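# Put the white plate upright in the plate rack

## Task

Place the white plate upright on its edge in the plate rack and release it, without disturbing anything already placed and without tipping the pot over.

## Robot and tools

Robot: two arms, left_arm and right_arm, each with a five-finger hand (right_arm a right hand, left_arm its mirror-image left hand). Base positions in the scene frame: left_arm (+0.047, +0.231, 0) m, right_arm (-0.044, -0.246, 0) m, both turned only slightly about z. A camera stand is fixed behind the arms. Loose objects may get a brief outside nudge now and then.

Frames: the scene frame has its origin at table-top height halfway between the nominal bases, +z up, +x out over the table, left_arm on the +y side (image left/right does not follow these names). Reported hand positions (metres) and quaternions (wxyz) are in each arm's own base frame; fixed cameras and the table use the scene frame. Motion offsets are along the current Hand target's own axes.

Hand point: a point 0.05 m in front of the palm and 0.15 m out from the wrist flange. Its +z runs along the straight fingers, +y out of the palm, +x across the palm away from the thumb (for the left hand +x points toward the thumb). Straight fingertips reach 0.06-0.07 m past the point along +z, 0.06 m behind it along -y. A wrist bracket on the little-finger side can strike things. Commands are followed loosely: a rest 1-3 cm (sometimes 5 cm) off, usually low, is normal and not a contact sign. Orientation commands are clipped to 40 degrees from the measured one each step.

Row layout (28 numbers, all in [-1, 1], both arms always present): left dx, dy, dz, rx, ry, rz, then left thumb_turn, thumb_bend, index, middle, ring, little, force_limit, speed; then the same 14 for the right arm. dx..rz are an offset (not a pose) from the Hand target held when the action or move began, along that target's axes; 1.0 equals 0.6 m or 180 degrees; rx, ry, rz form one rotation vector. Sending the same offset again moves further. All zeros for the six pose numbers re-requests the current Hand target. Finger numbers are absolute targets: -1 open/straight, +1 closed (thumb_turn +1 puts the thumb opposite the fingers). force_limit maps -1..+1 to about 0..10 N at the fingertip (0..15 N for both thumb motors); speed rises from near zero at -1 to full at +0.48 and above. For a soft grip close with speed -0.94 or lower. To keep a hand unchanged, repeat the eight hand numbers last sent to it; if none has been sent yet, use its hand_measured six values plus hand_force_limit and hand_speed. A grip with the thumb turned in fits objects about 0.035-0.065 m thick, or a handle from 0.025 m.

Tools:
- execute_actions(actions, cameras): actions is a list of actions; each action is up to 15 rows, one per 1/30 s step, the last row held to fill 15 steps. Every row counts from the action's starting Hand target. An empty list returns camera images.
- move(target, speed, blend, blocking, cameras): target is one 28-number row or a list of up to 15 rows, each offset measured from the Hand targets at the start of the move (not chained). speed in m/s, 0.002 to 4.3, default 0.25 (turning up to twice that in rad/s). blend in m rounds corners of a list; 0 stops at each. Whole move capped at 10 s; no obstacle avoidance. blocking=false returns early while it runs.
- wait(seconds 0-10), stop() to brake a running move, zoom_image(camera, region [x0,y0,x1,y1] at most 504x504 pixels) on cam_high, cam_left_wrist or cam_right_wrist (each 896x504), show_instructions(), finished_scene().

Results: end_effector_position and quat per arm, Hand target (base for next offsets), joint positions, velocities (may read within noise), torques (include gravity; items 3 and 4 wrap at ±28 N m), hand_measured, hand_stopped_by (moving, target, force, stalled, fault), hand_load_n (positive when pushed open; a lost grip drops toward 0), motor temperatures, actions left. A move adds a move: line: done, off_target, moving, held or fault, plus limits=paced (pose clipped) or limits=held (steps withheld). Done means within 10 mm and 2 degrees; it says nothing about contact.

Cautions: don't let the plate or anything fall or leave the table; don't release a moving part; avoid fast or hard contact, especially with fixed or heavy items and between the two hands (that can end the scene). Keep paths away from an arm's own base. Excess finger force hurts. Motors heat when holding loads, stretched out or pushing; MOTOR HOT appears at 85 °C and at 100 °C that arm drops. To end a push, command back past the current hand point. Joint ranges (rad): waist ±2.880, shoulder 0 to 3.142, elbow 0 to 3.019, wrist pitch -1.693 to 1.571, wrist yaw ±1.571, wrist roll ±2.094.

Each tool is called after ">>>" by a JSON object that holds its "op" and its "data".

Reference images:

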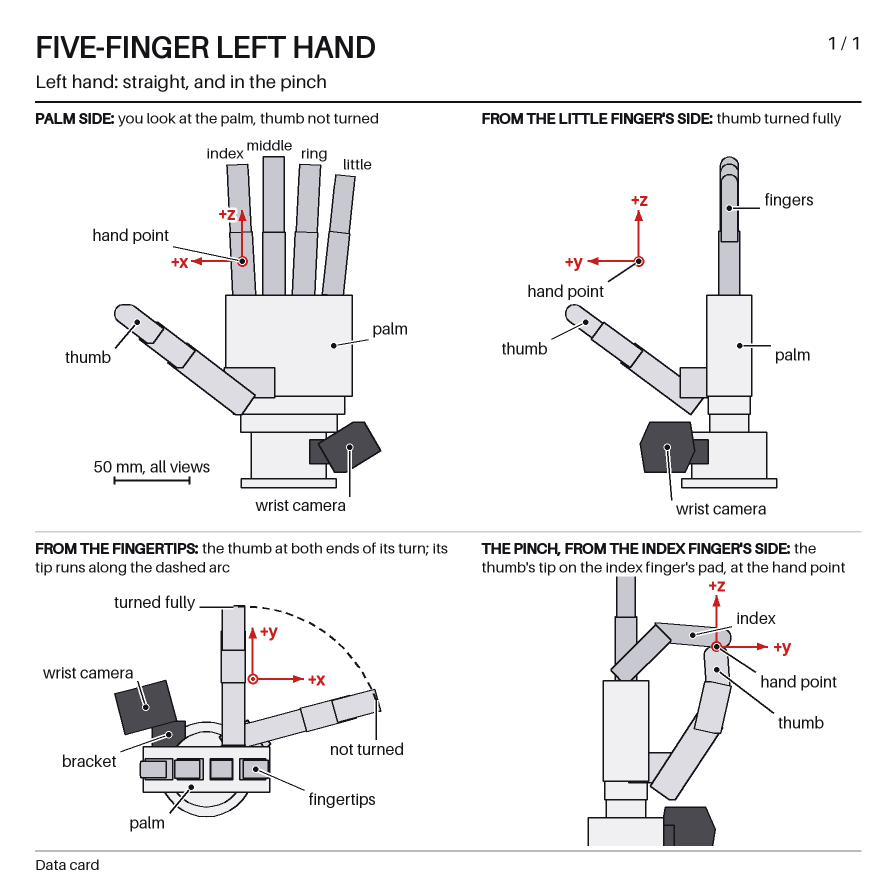

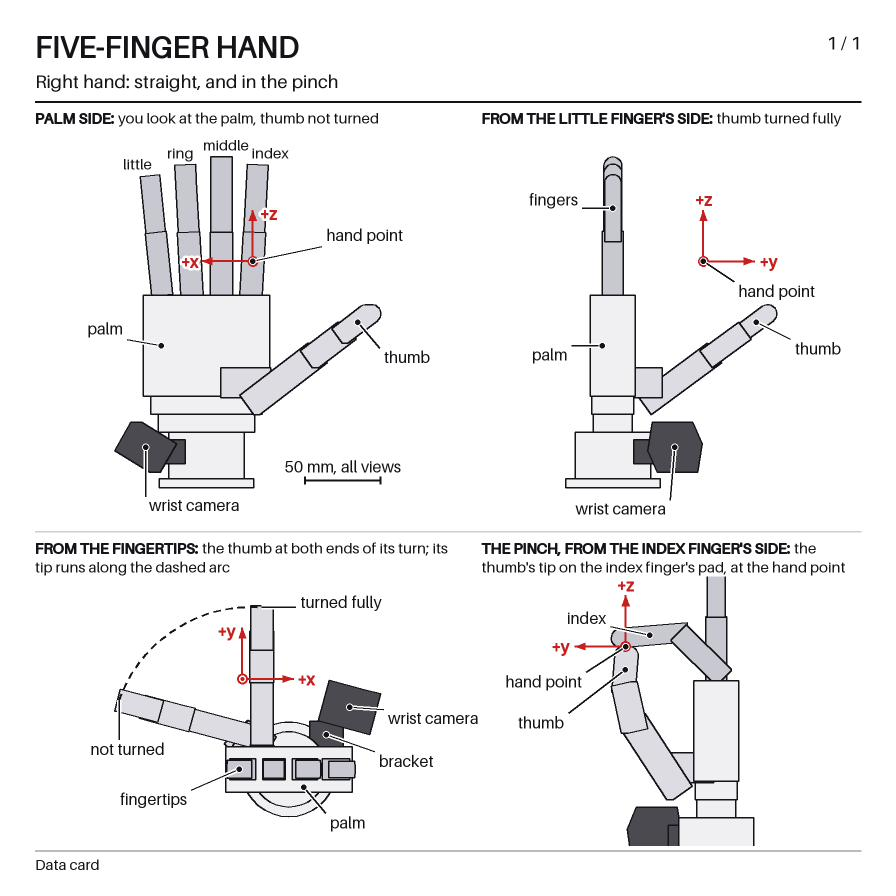

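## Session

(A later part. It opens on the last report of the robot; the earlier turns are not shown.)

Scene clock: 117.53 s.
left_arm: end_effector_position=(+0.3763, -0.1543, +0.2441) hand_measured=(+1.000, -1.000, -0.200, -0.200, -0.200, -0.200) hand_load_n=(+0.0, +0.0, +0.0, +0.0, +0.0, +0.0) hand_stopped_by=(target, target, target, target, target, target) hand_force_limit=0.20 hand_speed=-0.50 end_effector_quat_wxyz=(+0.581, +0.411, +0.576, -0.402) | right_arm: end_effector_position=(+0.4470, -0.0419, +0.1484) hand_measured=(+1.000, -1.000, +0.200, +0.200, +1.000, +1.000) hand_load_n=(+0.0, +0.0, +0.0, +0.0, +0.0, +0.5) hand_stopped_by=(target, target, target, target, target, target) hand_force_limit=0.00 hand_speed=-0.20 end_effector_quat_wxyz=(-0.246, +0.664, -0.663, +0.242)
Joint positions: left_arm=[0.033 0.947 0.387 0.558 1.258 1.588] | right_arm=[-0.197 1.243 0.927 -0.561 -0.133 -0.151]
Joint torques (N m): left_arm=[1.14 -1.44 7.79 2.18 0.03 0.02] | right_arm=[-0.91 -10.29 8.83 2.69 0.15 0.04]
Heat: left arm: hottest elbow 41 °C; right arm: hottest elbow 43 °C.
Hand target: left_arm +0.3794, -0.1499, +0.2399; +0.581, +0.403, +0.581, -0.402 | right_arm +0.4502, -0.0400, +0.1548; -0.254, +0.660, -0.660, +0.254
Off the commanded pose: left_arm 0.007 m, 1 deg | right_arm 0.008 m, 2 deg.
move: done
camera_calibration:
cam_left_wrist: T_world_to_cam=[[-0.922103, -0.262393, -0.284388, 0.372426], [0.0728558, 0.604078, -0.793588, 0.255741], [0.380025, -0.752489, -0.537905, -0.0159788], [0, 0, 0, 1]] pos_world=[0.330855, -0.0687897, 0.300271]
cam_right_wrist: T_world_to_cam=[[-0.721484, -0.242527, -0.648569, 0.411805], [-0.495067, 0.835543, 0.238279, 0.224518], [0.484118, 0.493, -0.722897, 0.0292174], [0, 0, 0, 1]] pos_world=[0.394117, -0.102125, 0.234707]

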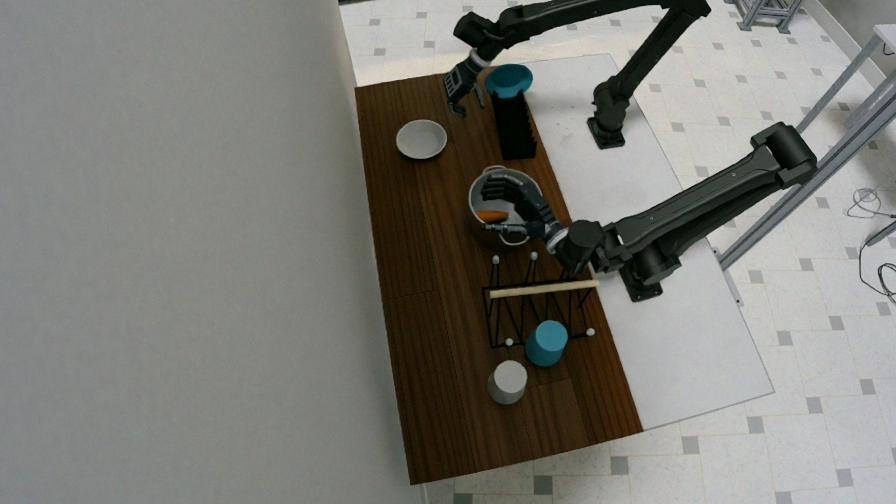

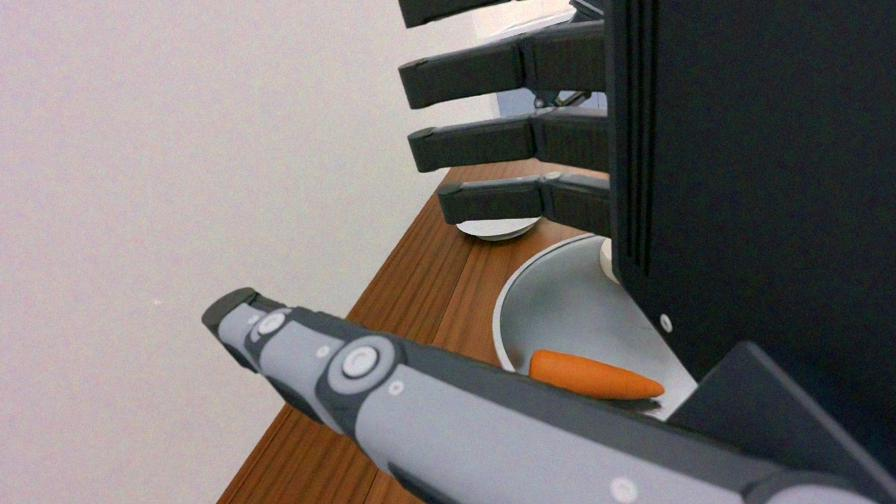

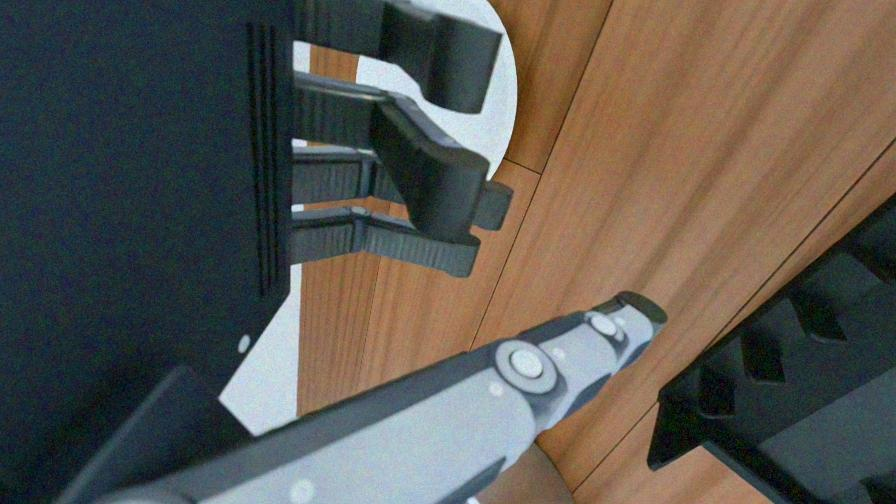

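>>> {"op": "move", "data": {"target": [0,0,0,0,0,0,1,-1,-1,-1,-1,-1,0.2,0, 0,0,0,0,0,0,1,-1,-1,-1,-1,-1,0,0.2], "speed": 0.3, "cameras": ["cam_left_wrist","cam_right_wrist"]}}

>>> {"op": "zoom_image", "data": {"camera": "cam_right_wrist", "region": [290, 0, 560, 220]}}

>>> {"op": "zoom_image", "data": {"camera": "cam_left_wrist", "region": [400, 100, 620, 300]}}

Scene clock: 121.70 s.
left_arm: end_effector_position=(+0.3763, -0.1542, +0.2441) hand_measured=(+1.000, -1.000, -1.000, -1.000, -1.000, -1.000) hand_load_n=(+0.5, +0.0, +0.0, +0.0, +0.0, +0.0) hand_stopped_by=(target, target, target, target, target, target) hand_force_limit=0.20 hand_speed=0.00 end_effector_quat_wxyz=(+0.581, +0.411, +0.576, -0.402) | right_arm: end_effector_position=(+0.4474, -0.0421, +0.1486) hand_measured=(+1.000, -1.000, -1.000, -1.000, -1.000, -1.000) hand_load_n=(+0.0, +0.0, +0.0, +0.0, +0.0, +0.0) hand_stopped_by=(target, target, target, target, target, target) hand_force_limit=0.00 hand_speed=0.20 end_effector_quat_wxyz=(-0.246, +0.664, -0.663, +0.243)
Joint positions: left_arm=[0.033 0.947 0.387 0.558 1.257 1.588] | right_arm=[-0.197 1.243 0.927 -0.559 -0.132 -0.15]
Joint torques (N m): left_arm=[0.73 -1.08 7.83 2.36 0.03 0] | right_arm=[-0.73 -10.34 8.87 2.62 0.14 0.07]
Heat: left arm: hottest elbow 41 °C; right arm: hottest elbow 43 °C.
Hand target: left_arm +0.3794, -0.1500, +0.2399; +0.581, +0.403, +0.581, -0.402 | right_arm +0.4501, -0.0400, +0.1548; -0.254, +0.660, -0.660, +0.254
Off the commanded pose: left_arm 0.007 m, 1 deg | right_arm 0.007 m, 2 deg.
move: done
camera_calibration:
cam_left_wrist: T_world_to_cam=[[-0.922, -0.262808, -0.284338, 0.37244], [0.0725415, 0.604111, -0.793592, 0.255841], [0.380334, -0.752318, -0.537926, -0.0161012], [0, 0, 0, 1]] pos_world=[0.330955, -0.0687894, 0.300271]
cam_right_wrist: T_world_to_cam=[[-0.720711, -0.241693, -0.649739, 0.412108], [-0.49434, 0.836263, 0.237261, 0.224677], [0.486008, 0.492189, -0.722182, 0.028319], [0, 0, 0, 1]] pos_world=[0.394314, -0.102224, 0.234907]
Images, in order (width x height): cam_left_wrist 896x504, cam_right_wrist 896x504.

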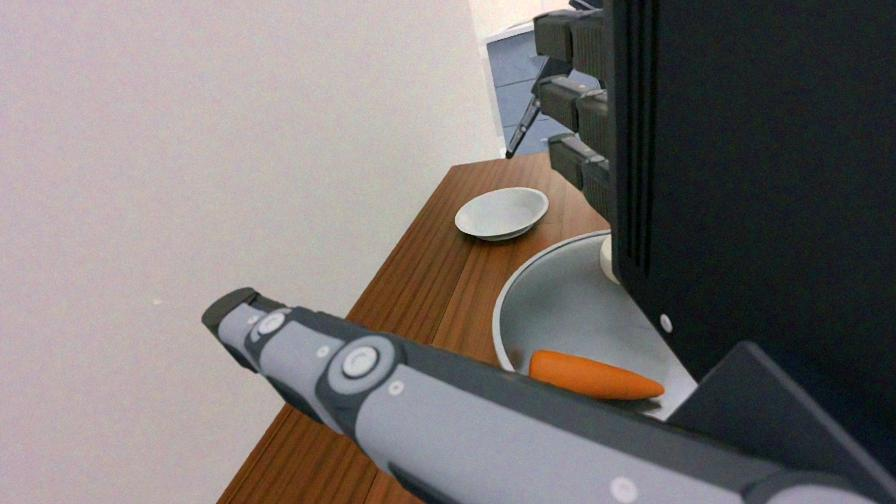

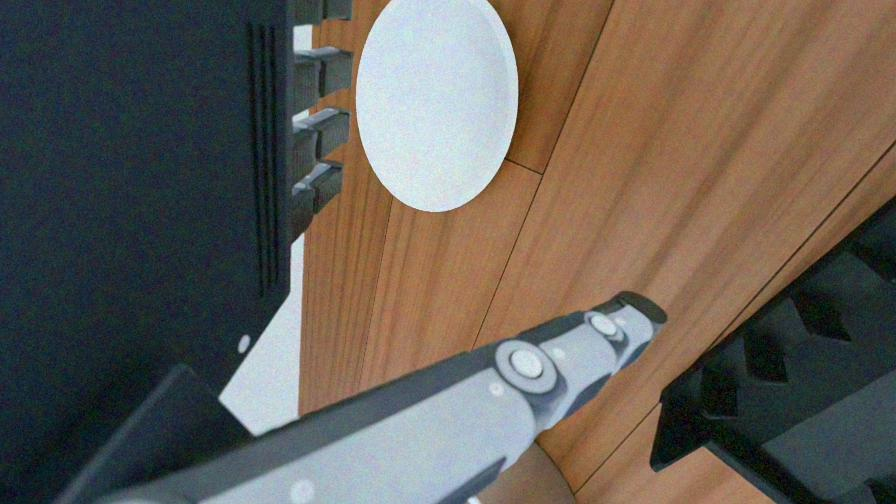

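Scaled by 1.867 from the camera's 896x504 image, which has a finer 1280x720 frame.

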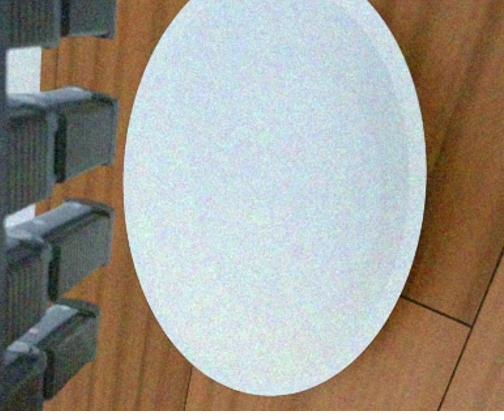

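Scaled by 2.291 from the camera's 896x504 image, which has a finer 1280x720 frame.

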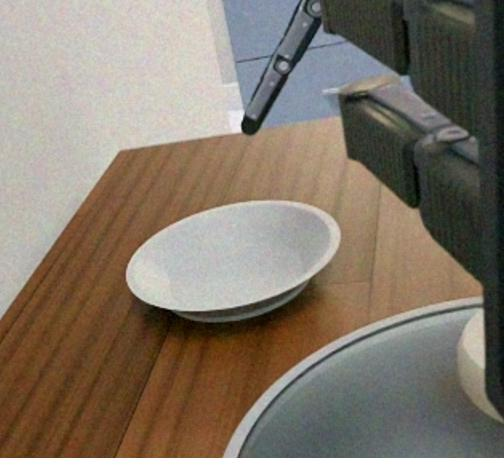

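>>> {"op": "move", "data": {"target": [0,0,0,0,0,0,1,-1,-1,-1,-1,-1,0.2,0, 0.027,0.028,0.051,0,0,0,1,-0.5,-1,-1,-1,-1,0,0.2], "speed": 0.2, "cameras": ["cam_left_wrist","cam_right_wrist"]}}

>>> {"op": "zoom_image", "data": {"camera": "cam_right_wrist", "region": [290, 0, 590, 270]}}

>>> {"op": "zoom_image", "data": {"camera": "cam_left_wrist", "region": [400, 100, 620, 300]}}

Scene clock: 124.80 s.
left_arm: end_effector_position=(+0.3763, -0.1542, +0.2441) hand_measured=(+1.000, -1.000, -1.000, -1.000, -1.000, -1.000) hand_load_n=(+0.5, +0.0, +0.0, +0.0, +0.0, +0.0) hand_stopped_by=(target, target, target, target, target, target) hand_force_limit=0.20 hand_speed=0.00 end_effector_quat_wxyz=(+0.581, +0.411, +0.576, -0.402) | right_arm: end_effector_position=(+0.4543, -0.0518, +0.1259) hand_measured=(+1.000, -0.500, -1.000, -1.000, -1.000, -1.000) hand_load_n=(+0.0, +0.0, +0.0, -0.5, +0.0, +0.0) hand_stopped_by=(target, target, target, target, target, target) hand_force_limit=0.00 hand_speed=0.20 end_effector_quat_wxyz=(-0.254, +0.659, -0.662, +0.251)
Joint positions: left_arm=[0.033 0.947 0.387 0.558 1.257 1.588] | right_arm=[-0.22 1.277 0.885 -0.461 -0.148 -0.161]
Joint torques (N m): left_arm=[0.62 -1.2 7.84 2.4 0.02 -0.01] | right_arm=[-1.79 -8.35 8.98 2.73 -0.21 -0.12]
Heat: left arm: hottest elbow 41 °C; right arm: hottest elbow 43 °C.
Hand target: left_arm +0.3794, -0.1500, +0.2399; +0.581, +0.403, +0.581, -0.402 | right_arm +0.4582, -0.0560, +0.1207; -0.254, +0.660, -0.660, +0.254
Off the commanded pose: left_arm 0.007 m, 1 deg | right_arm 0.008 m, 0 deg.
move: done
camera_calibration:
cam_left_wrist: T_world_to_cam=[[-0.922, -0.262808, -0.284338, 0.37244], [0.0725415, 0.604111, -0.793592, 0.255841], [0.380334, -0.752318, -0.537926, -0.0161012], [0, 0, 0, 1]] pos_world=[0.330955, -0.0687894, 0.300271]
cam_right_wrist: T_world_to_cam=[[-0.706524, -0.237604, -0.66661, 0.395832], [-0.495489, 0.838634, 0.226238, 0.243704], [0.505286, 0.490141, -0.710245, 0.00305097], [0, 0, 0, 1]] pos_world=[0.398876, -0.111823, 0.210897]
Images, in order (width x height): cam_left_wrist 896x504, cam_right_wrist 896x504.

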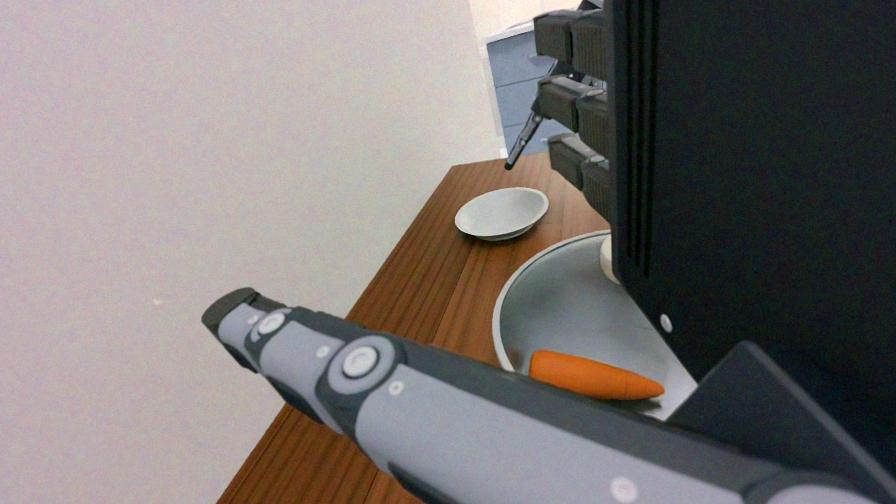

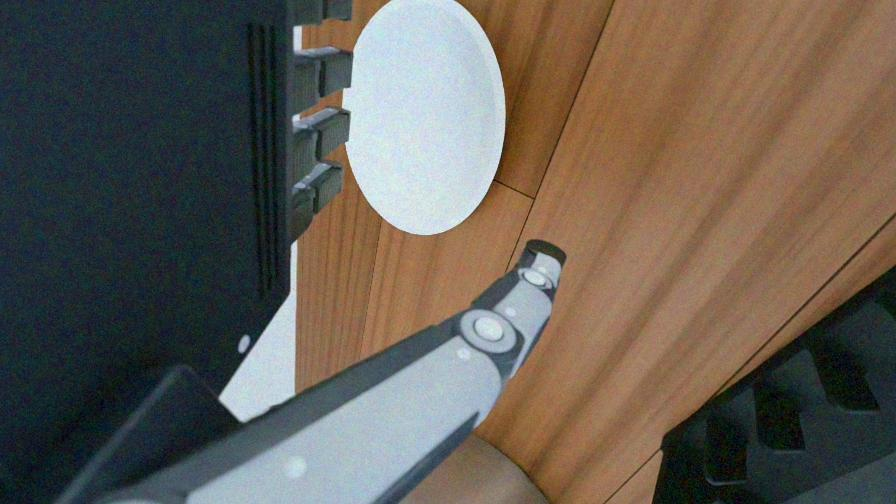

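Scaled by 1.680 from the camera's 896x504 image, which has a finer 1280x720 frame.

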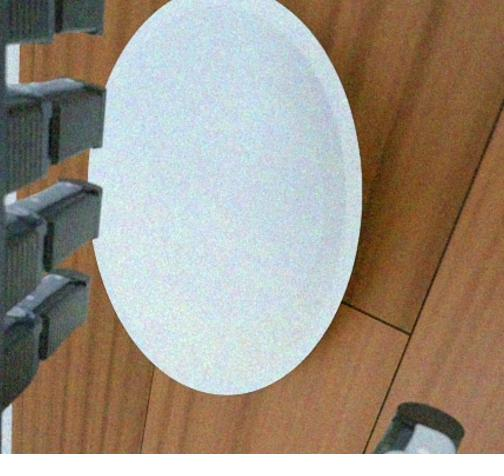

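Scaled by 2.291 from the camera's 896x504 image, which has a finer 1280x720 frame.

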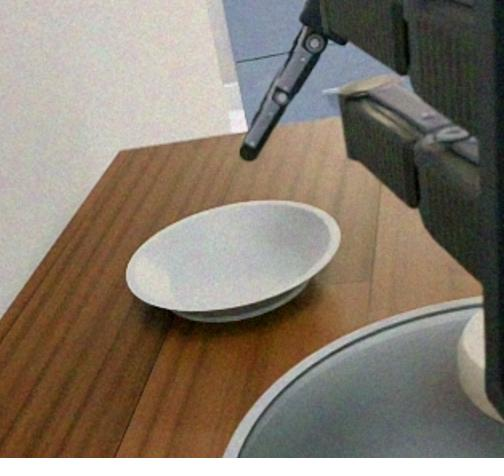

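>>> {"op": "move", "data": {"target": [0,0,0,0,0,0,1,-1,-1,-1,-1,-1,0.2,0, 0.0125,0.0173,0.0988,0,0,0,1,-0.5,0.6,0.6,1,1,0,0.2], "speed": 0.15, "cameras": ["cam_left_wrist","cam_right_wrist"]}}

>>> {"op": "zoom_image", "data": {"camera": "cam_right_wrist", "region": [290, 0, 590, 270]}}

>>> {"op": "zoom_image", "data": {"camera": "cam_left_wrist", "region": [440, 130, 620, 270]}}

Scene clock: 130.33 s.
left_arm: end_effector_position=(+0.3763, -0.1542, +0.2441) hand_measured=(+1.000, -1.000, -1.000, -1.000, -1.000, -1.000) hand_load_n=(+0.0, +0.0, +0.0, +0.0, +0.0, +0.0) hand_stopped_by=(target, target, target, target, target, target) hand_force_limit=0.20 hand_speed=0.00 end_effector_quat_wxyz=(+0.581, +0.411, +0.576, -0.402) | right_arm: end_effector_position=(+0.4860, -0.0594, +0.0743) hand_measured=(+1.000, -0.500, +0.600, +0.600, +1.000, +1.000) hand_load_n=(+0.0, +0.0, +0.5, +0.0, +0.0, +0.0) hand_stopped_by=(target, target, target, target, target, target) hand_force_limit=0.00 hand_speed=0.20 end_effector_quat_wxyz=(-0.253, +0.659, -0.662, +0.250)
Joint positions: left_arm=[0.033 0.947 0.387 0.558 1.257 1.588] | right_arm=[-0.222 1.435 0.885 -0.306 -0.149 -0.162]
Joint torques (N m): left_arm=[0.97 -1.73 7.9 2.21 0.05 -0.03] | right_arm=[-1.96 -9.64 8.46 2.67 -0.17 -0.13]
Heat: left arm: hottest elbow 40 °C; right arm: hottest elbow 43 °C.
Hand target: left_arm +0.3794, -0.1500, +0.2399; +0.581, +0.403, +0.581, -0.402 | right_arm +0.4901, -0.0636, +0.0697; -0.254, +0.660, -0.660, +0.253
Off the commanded pose: left_arm 0.007 m, 1 deg | right_arm 0.007 m, 0 deg.
move: done
camera_calibration:
cam_left_wrist: T_world_to_cam=[[-0.922, -0.262808, -0.284338, 0.37244], [0.0725415, 0.604111, -0.793592, 0.255841], [0.380334, -0.752318, -0.537926, -0.0161012], [0, 0, 0, 1]] pos_world=[0.330955, -0.0687894, 0.300271]
cam_right_wrist: T_world_to_cam=[[-0.708096, -0.237434, -0.665, 0.382682], [-0.495077, 0.838455, 0.227796, 0.277163], [0.503487, 0.490528, -0.711255, -0.04506], [0, 0, 0, 1]] pos_world=[0.43088, -0.119424, 0.159298]
Images, in order (width x height): cam_left_wrist 896x504, cam_right_wrist 896x504.

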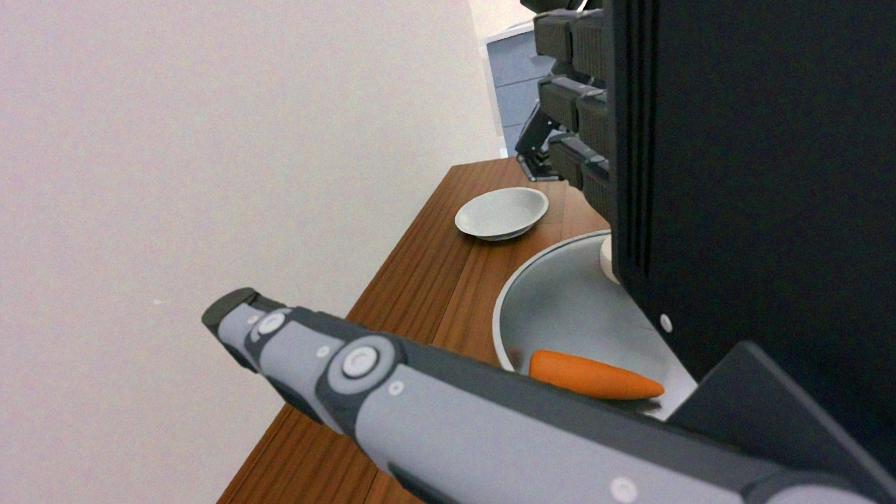

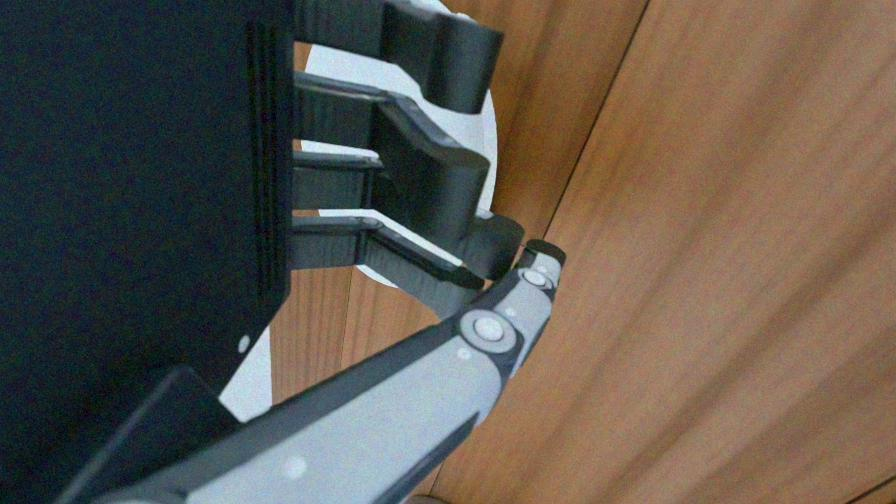

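Scaled by 1.680 from the camera's 896x504 image, which has a finer 1280x720 frame.

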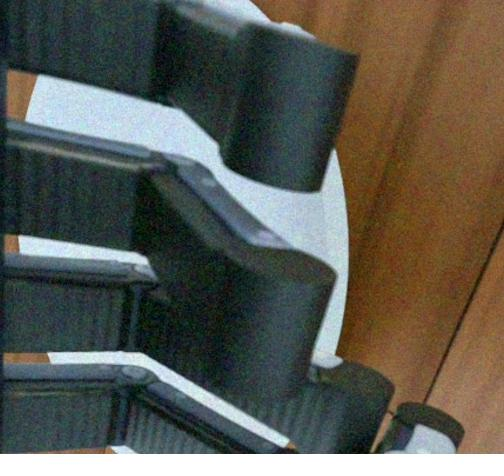

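Scaled by 2.800 from the camera's 896x504 image, which has a finer 1280x720 frame.

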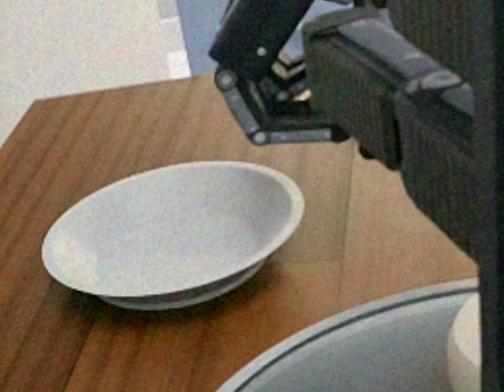

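>>> {"op": "move", "data": {"target": [0,0,0,0,0,0,1,-1,-1,-1,-1,-1,0.2,0, 0,0.0025,0.045,0,0,0,1,-0.5,0.6,0.6,1,1,0,0.2], "speed": 0.08, "cameras": ["all"]}}

Scene clock: 134.47 s.
left_arm: end_effector_position=(+0.3763, -0.1542, +0.2441) hand_measured=(+1.000, -1.000, -1.000, -1.000, -1.000, -1.000) hand_load_n=(+0.0, +0.0, +0.0, +0.0, +0.0, +0.0) hand_stopped_by=(target, target, target, target, target, target) hand_force_limit=0.20 hand_speed=0.00 end_effector_quat_wxyz=(+0.581, +0.411, +0.576, -0.402) | right_arm: end_effector_position=(+0.4949, -0.0614, +0.0474) hand_measured=(+1.000, -0.500, +0.600, +0.600, +1.000, +1.000) hand_load_n=(+0.0, +0.0, +0.0, +0.0, +0.0, +0.0) hand_stopped_by=(target, target, target, target, target, target) hand_force_limit=0.00 hand_speed=0.20 end_effector_quat_wxyz=(-0.249, +0.661, -0.664, +0.245)
Joint positions: left_arm=[0.033 0.947 0.387 0.558 1.257 1.588] | right_arm=[-0.222 1.507 0.885 -0.247 -0.149 -0.162]
Joint torques (N m): left_arm=[0.79 -1.26 7.77 2.33 0.05 0] | right_arm=[-0.97 -10.4 9.47 2.73 0.05 -0.06]
Heat: left arm: hottest elbow 40 °C; right arm: hottest elbow 42 °C.
Hand target: left_arm +0.3794, -0.1500, +0.2399; +0.581, +0.403, +0.581, -0.402 | right_arm +0.5071, -0.0636, +0.0488; -0.254, +0.660, -0.660, +0.254
Off the commanded pose: left_arm 0.007 m, 1 deg | right_arm 0.012 m, 1 deg.
move: off_target (right_arm)
camera_calibration:
cam_left_wrist: T_world_to_cam=[[-0.922, -0.262808, -0.284338, 0.37244], [0.0725415, 0.604111, -0.793592, 0.255841], [0.380334, -0.752318, -0.537926, -0.0161012], [0, 0, 0, 1]] pos_world=[0.330955, -0.0687894, 0.300271]
cam_right_wrist: T_world_to_cam=[[-0.716961, -0.23544, -0.656152, 0.374719], [-0.491991, 0.837722, 0.236995, 0.287373], [0.493875, 0.492737, -0.716448, -0.0624801], [0, 0, 0, 1]] pos_world=[0.440901, -0.121729, 0.133003]

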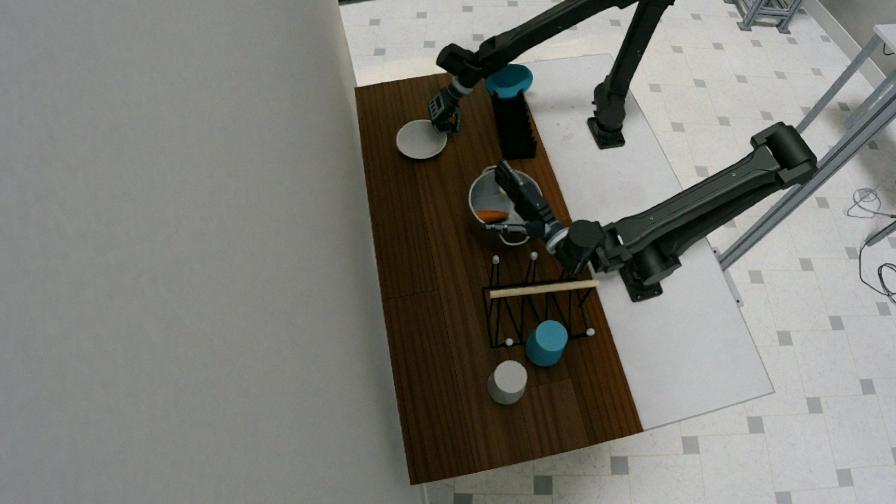

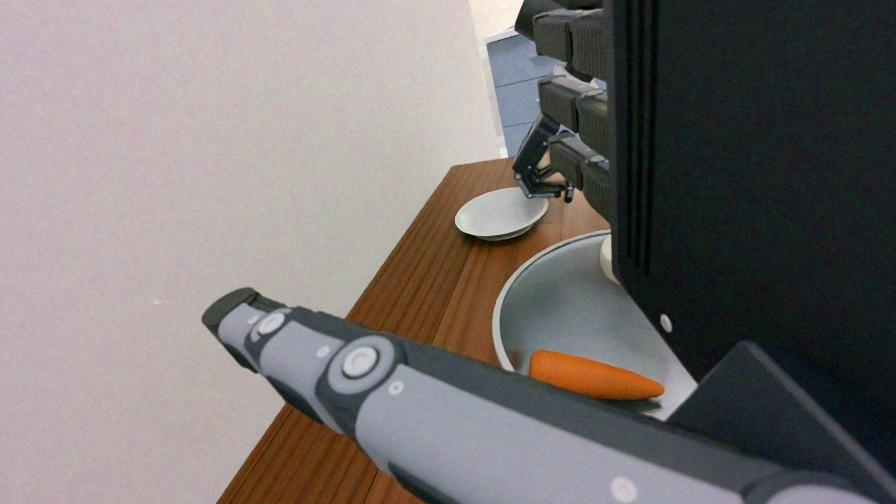

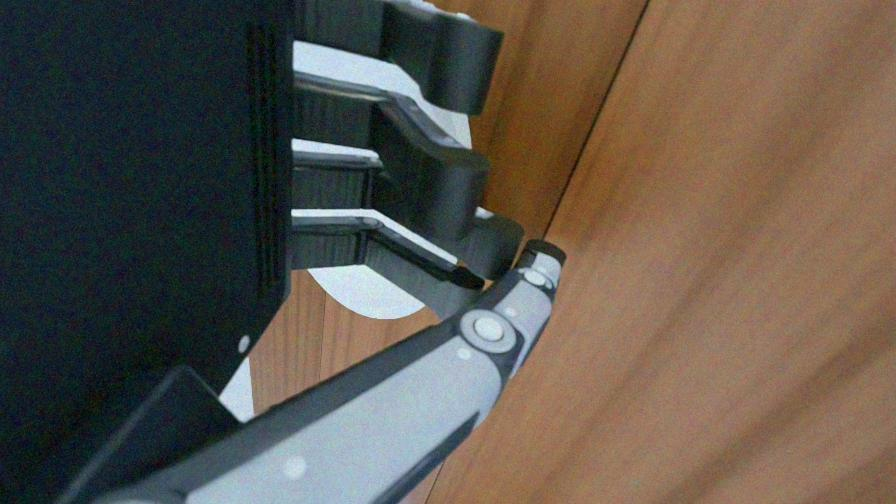

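>>> {"op": "zoom_image", "data": {"camera": "cam_left_wrist", "region": [440, 100, 620, 260]}}

>>> {"op": "zoom_image", "data": {"camera": "cam_right_wrist", "region": [260, 0, 700, 400]}}

Scaled by 2.800 from the camera's 896x504 image, which has a finer 1280x720 frame.

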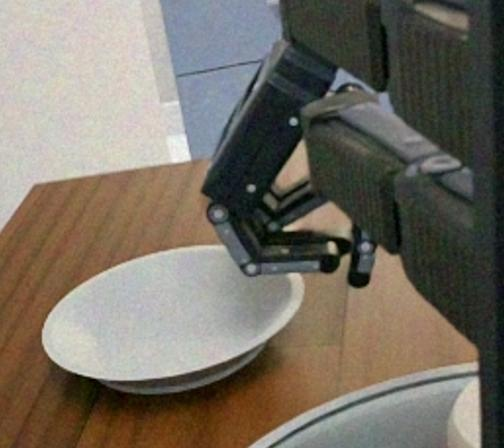

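Scaled by 1.145 from the camera's 896x504 image, which has a finer 1280x720 frame.

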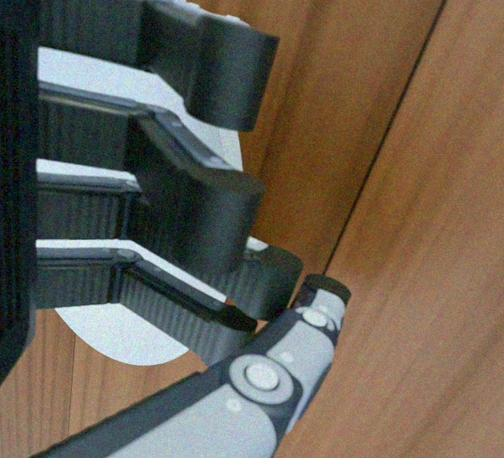

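>>> {"op": "move", "data": {"target": [[0,0,0,0,0,0,1,-1,-1,-1,-1,-1,0.2,0, 0,-0.01675,-0.0186,0,0,0,1,-0.65,0.6,0.6,1,1,0,0.2],[0,0,0,0,0,0,1,-1,-1,-1,-1,-1,0.2,0, 0,-0.0281,-0.0038,0,0,0,1,-0.65,0.6,0.6,1,1,0,0.2]], "speed": 0.08, "cameras": ["cam_left_wrist","cam_right_wrist"]}}

>>> {"op": "zoom_image", "data": {"camera": "cam_left_wrist", "region": [440, 130, 600, 250]}}

Scene clock: 139.77 s.
left_arm: end_effector_position=(+0.3763, -0.1542, +0.2441) hand_measured=(+1.000, -1.000, -1.000, -1.000, -1.000, -1.000) hand_load_n=(+0.0, +0.0, +0.0, +0.0, +0.0, +0.0) hand_stopped_by=(target, target, target, target, target, target) hand_force_limit=0.20 hand_speed=0.00 end_effector_quat_wxyz=(+0.581, +0.411, +0.576, -0.402) | right_arm: end_effector_position=(+0.4998, -0.0627, +0.0529) hand_measured=(+1.000, -0.650, +0.600, +0.600, +1.000, +1.000) hand_load_n=(+0.0, +0.0, +0.0, +0.0, +0.0, +0.0) hand_stopped_by=(target, target, target, target, target, target) hand_force_limit=0.00 hand_speed=0.20 end_effector_quat_wxyz=(-0.251, +0.660, -0.663, +0.248)
Joint positions: left_arm=[0.033 0.947 0.387 0.558 1.257 1.588] | right_arm=[-0.222 1.507 0.9 -0.255 -0.148 -0.162]
Joint torques (N m): left_arm=[1.14 -1.44 7.69 2.28 0.03 -0.01] | right_arm=[-0.62 -10.34 11.89 1.24 0.15 0]
Heat: left arm: hottest elbow 40 °C; right arm: hottest elbow 42 °C.
Hand target: left_arm +0.3794, -0.1500, +0.2399; +0.581, +0.403, +0.581, -0.402 | right_arm +0.5182, -0.0637, +0.0619; -0.254, +0.660, -0.660, +0.254
Off the commanded pose: left_arm 0.007 m, 1 deg | right_arm 0.020 m, 1 deg.
move: off_target (right_arm)
camera_calibration:
cam_left_wrist: T_world_to_cam=[[-0.922, -0.262808, -0.284338, 0.37244], [0.0725415, 0.604111, -0.793592, 0.255841], [0.380334, -0.752318, -0.537926, -0.0161012], [0, 0, 0, 1]] pos_world=[0.330955, -0.0687894, 0.300271]
cam_right_wrist: T_world_to_cam=[[-0.712489, -0.236485, -0.660631, 0.37947], [-0.493184, 0.838489, 0.231746, 0.290437], [0.499127, 0.490929, -0.714045, -0.0632758], [0, 0, 0, 1]] pos_world=[0.44519, -0.122725, 0.138201]
Images, in order (width x height): cam_left_wrist 896x504, cam_right_wrist 896x504.

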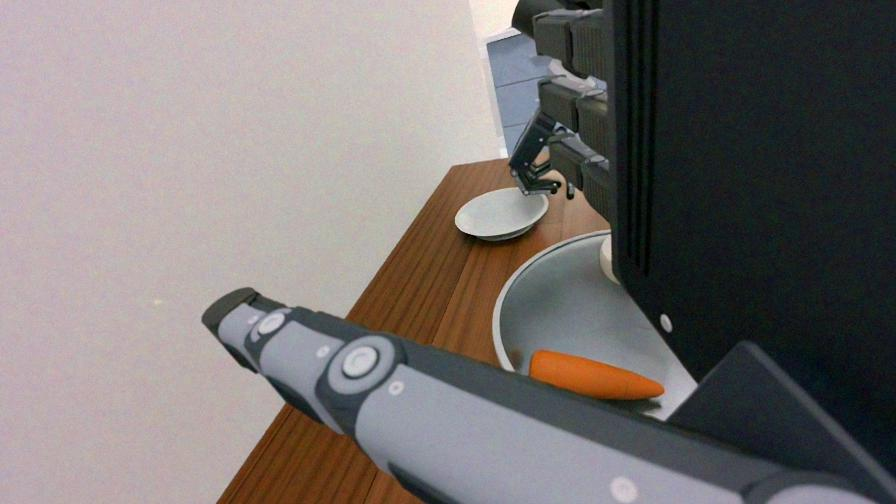

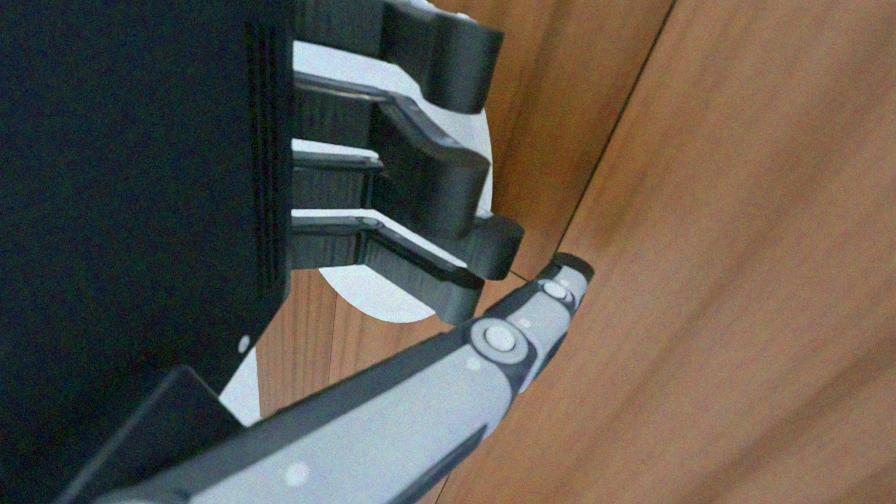

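Scaled by 3.150 from the camera's 896x504 image, which has a finer 1280x720 frame.

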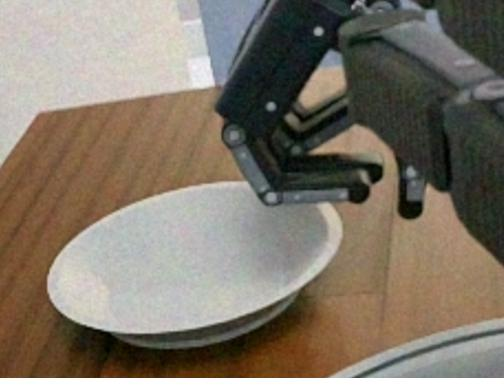

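>>> {"op": "move", "data": {"target": [0,0,0,0,0,0,1,-1,-1,-1,-1,-1,0.2,0, 0,-0.0238,0.0035,0,0,0,1,-0.65,0.6,0.6,1,1,0,0.2], "speed": 0.1, "cameras": ["cam_left_wrist"]}}

>>> {"op": "zoom_image", "data": {"camera": "cam_left_wrist", "region": [440, 130, 600, 250]}}

Scene clock: 141.67 s.
left_arm: end_effector_position=(+0.3763, -0.1542, +0.2441) hand_measured=(+1.000, -1.000, -1.000, -1.000, -1.000, -1.000) hand_load_n=(+0.0, +0.0, +0.0, +0.0, +0.0, +0.0) hand_stopped_by=(target, target, target, target, target, target) hand_force_limit=0.20 hand_speed=0.00 end_effector_quat_wxyz=(+0.581, +0.411, +0.576, -0.402) | right_arm: end_effector_position=(+0.5117, -0.0643, +0.0604) hand_measured=(+1.000, -0.650, +0.600, +0.600, +1.000, +1.000) hand_load_n=(+0.0, +0.0, +0.0, +0.0, +0.0, +0.0) hand_stopped_by=(target, target, target, target, target, target) hand_force_limit=0.00 hand_speed=0.20 end_effector_quat_wxyz=(-0.250, +0.661, -0.662, +0.249)
Joint positions: left_arm=[0.033 0.947 0.387 0.558 1.257 1.588] | right_arm=[-0.218 1.523 0.941 -0.279 -0.144 -0.162]
Joint torques (N m): left_arm=[0.79 -0.5 7.77 2.33 0.04 0.04] | right_arm=[-0.56 -10.81 12.16 1.21 0.15 0.04]
Heat: left arm: hottest elbow 40 °C; right arm: hottest elbow 43 °C.
Hand target: left_arm +0.3794, -0.1500, +0.2399; +0.581, +0.403, +0.581, -0.402 | right_arm +0.5301, -0.0636, +0.0697; -0.254, +0.660, -0.660, +0.254
Off the commanded pose: left_arm 0.007 m, 1 deg | right_arm 0.021 m, 1 deg.
move: off_target (right_arm)
camera_calibration:
cam_left_wrist: T_world_to_cam=[[-0.922, -0.262808, -0.284338, 0.37244], [0.0725415, 0.604111, -0.793592, 0.255841], [0.380334, -0.752318, -0.537926, -0.0161012], [0, 0, 0, 1]] pos_world=[0.330955, -0.0687894, 0.300271]
Images, in order (width x height): cam_left_wrist 896x504.

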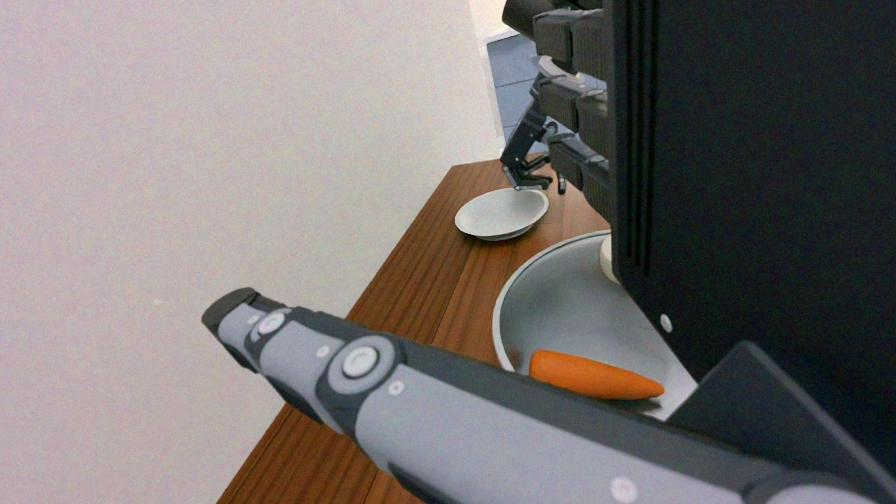

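Scaled by 3.150 from the camera's 896x504 image, which has a finer 1280x720 frame.

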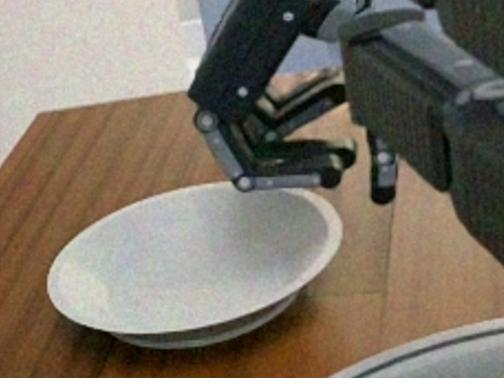

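>>> {"op": "move", "data": {"target": [0,0,0,0,0,0,1,-1,-1,-1,-1,-1,0.2,0, -0.006,0.0294,0.0476,0,0,0,1,-0.65,0.6,0.6,1,1,0,0.2], "speed": 0.08, "cameras": ["cam_left_wrist","cam_right_wrist"]}}

>>> {"op": "zoom_image", "data": {"camera": "cam_left_wrist", "region": [440, 130, 600, 250]}}

Scene clock: 145.67 s.
left_arm: end_effector_position=(+0.3763, -0.1542, +0.2441) hand_measured=(+1.000, -1.000, -1.000, -1.000, -1.000, -1.000) hand_load_n=(+0.0, +0.0, +0.0, +0.0, +0.0, +0.0) hand_stopped_by=(target, target, target, target, target, target) hand_force_limit=0.20 hand_speed=0.00 end_effector_quat_wxyz=(+0.581, +0.411, +0.576, -0.402) | right_arm: end_effector_position=(+0.5200, -0.0614, +0.0338) hand_measured=(+1.000, -0.650, +0.600, +0.600, +1.000, +1.000) hand_load_n=(+0.0, +0.0, +0.0, +0.5, +0.0, +0.0) hand_stopped_by=(target, target, target, target, target, target) hand_force_limit=0.00 hand_speed=0.20 end_effector_quat_wxyz=(-0.247, +0.663, -0.663, +0.244)
Joint positions: left_arm=[0.033 0.947 0.387 0.558 1.257 1.588] | right_arm=[-0.207 1.59 0.941 -0.224 -0.137 -0.156]
Joint torques (N m): left_arm=[0.85 -1.26 7.71 2.47 0.04 0.01] | right_arm=[-0.56 -11.22 9.85 2.61 0.16 0.06]
Heat: left arm: hottest elbow 40 °C; right arm: hottest elbow 43 °C.
Hand target: left_arm +0.3794, -0.1500, +0.2399; +0.581, +0.403, +0.581, -0.402 | right_arm +0.5362, -0.0601, +0.0368; -0.254, +0.660, -0.660, +0.254
Off the commanded pose: left_arm 0.007 m, 1 deg | right_arm 0.016 m, 1 deg.
move: off_target (right_arm)
camera_calibration:
cam_left_wrist: T_world_to_cam=[[-0.922, -0.262808, -0.284338, 0.37244], [0.0725415, 0.604111, -0.793592, 0.255841], [0.380334, -0.752318, -0.537926, -0.0161012], [0, 0, 0, 1]] pos_world=[0.330955, -0.0687894, 0.300271]
cam_right_wrist: T_world_to_cam=[[-0.719203, -0.240351, -0.651904, 0.384562], [-0.493196, 0.83748, 0.23534, 0.303527], [0.489392, 0.490774, -0.720858, -0.082208], [0, 0, 0, 1]] pos_world=[0.466509, -0.121422, 0.120005]
Images, in order (width x height): cam_left_wrist 896x504, cam_right_wrist 896x504.

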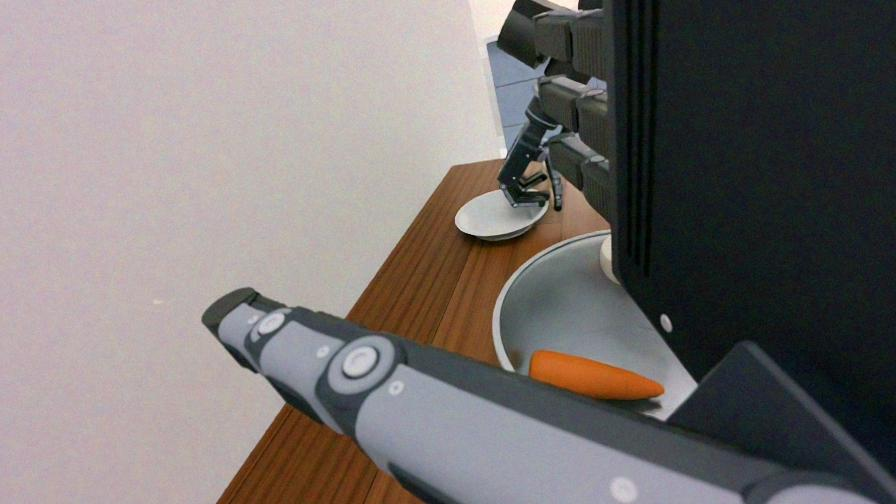

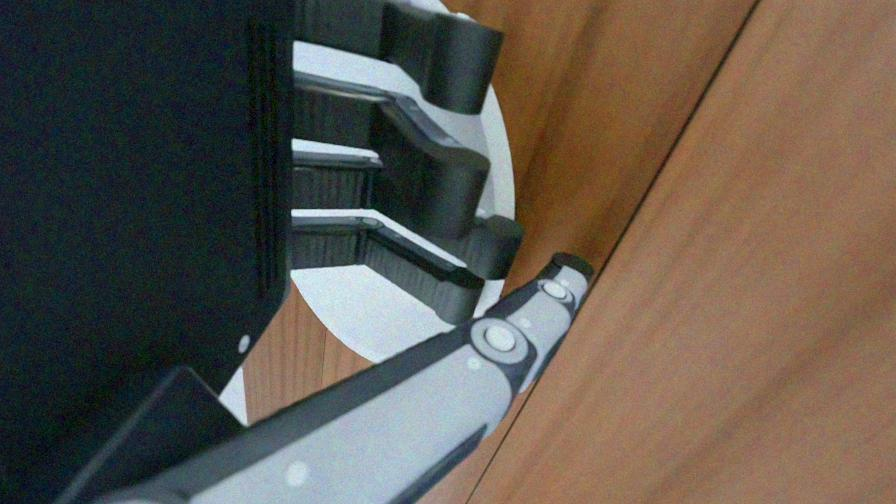

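Scaled by 3.150 from the camera's 896x504 image, which has a finer 1280x720 frame.

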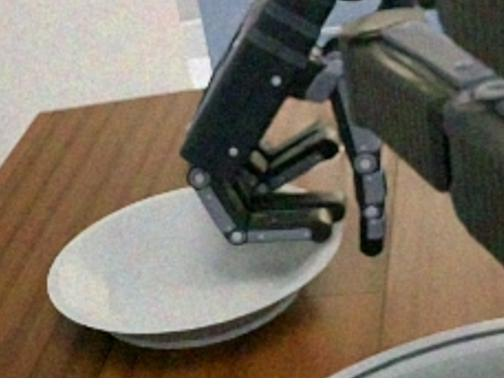

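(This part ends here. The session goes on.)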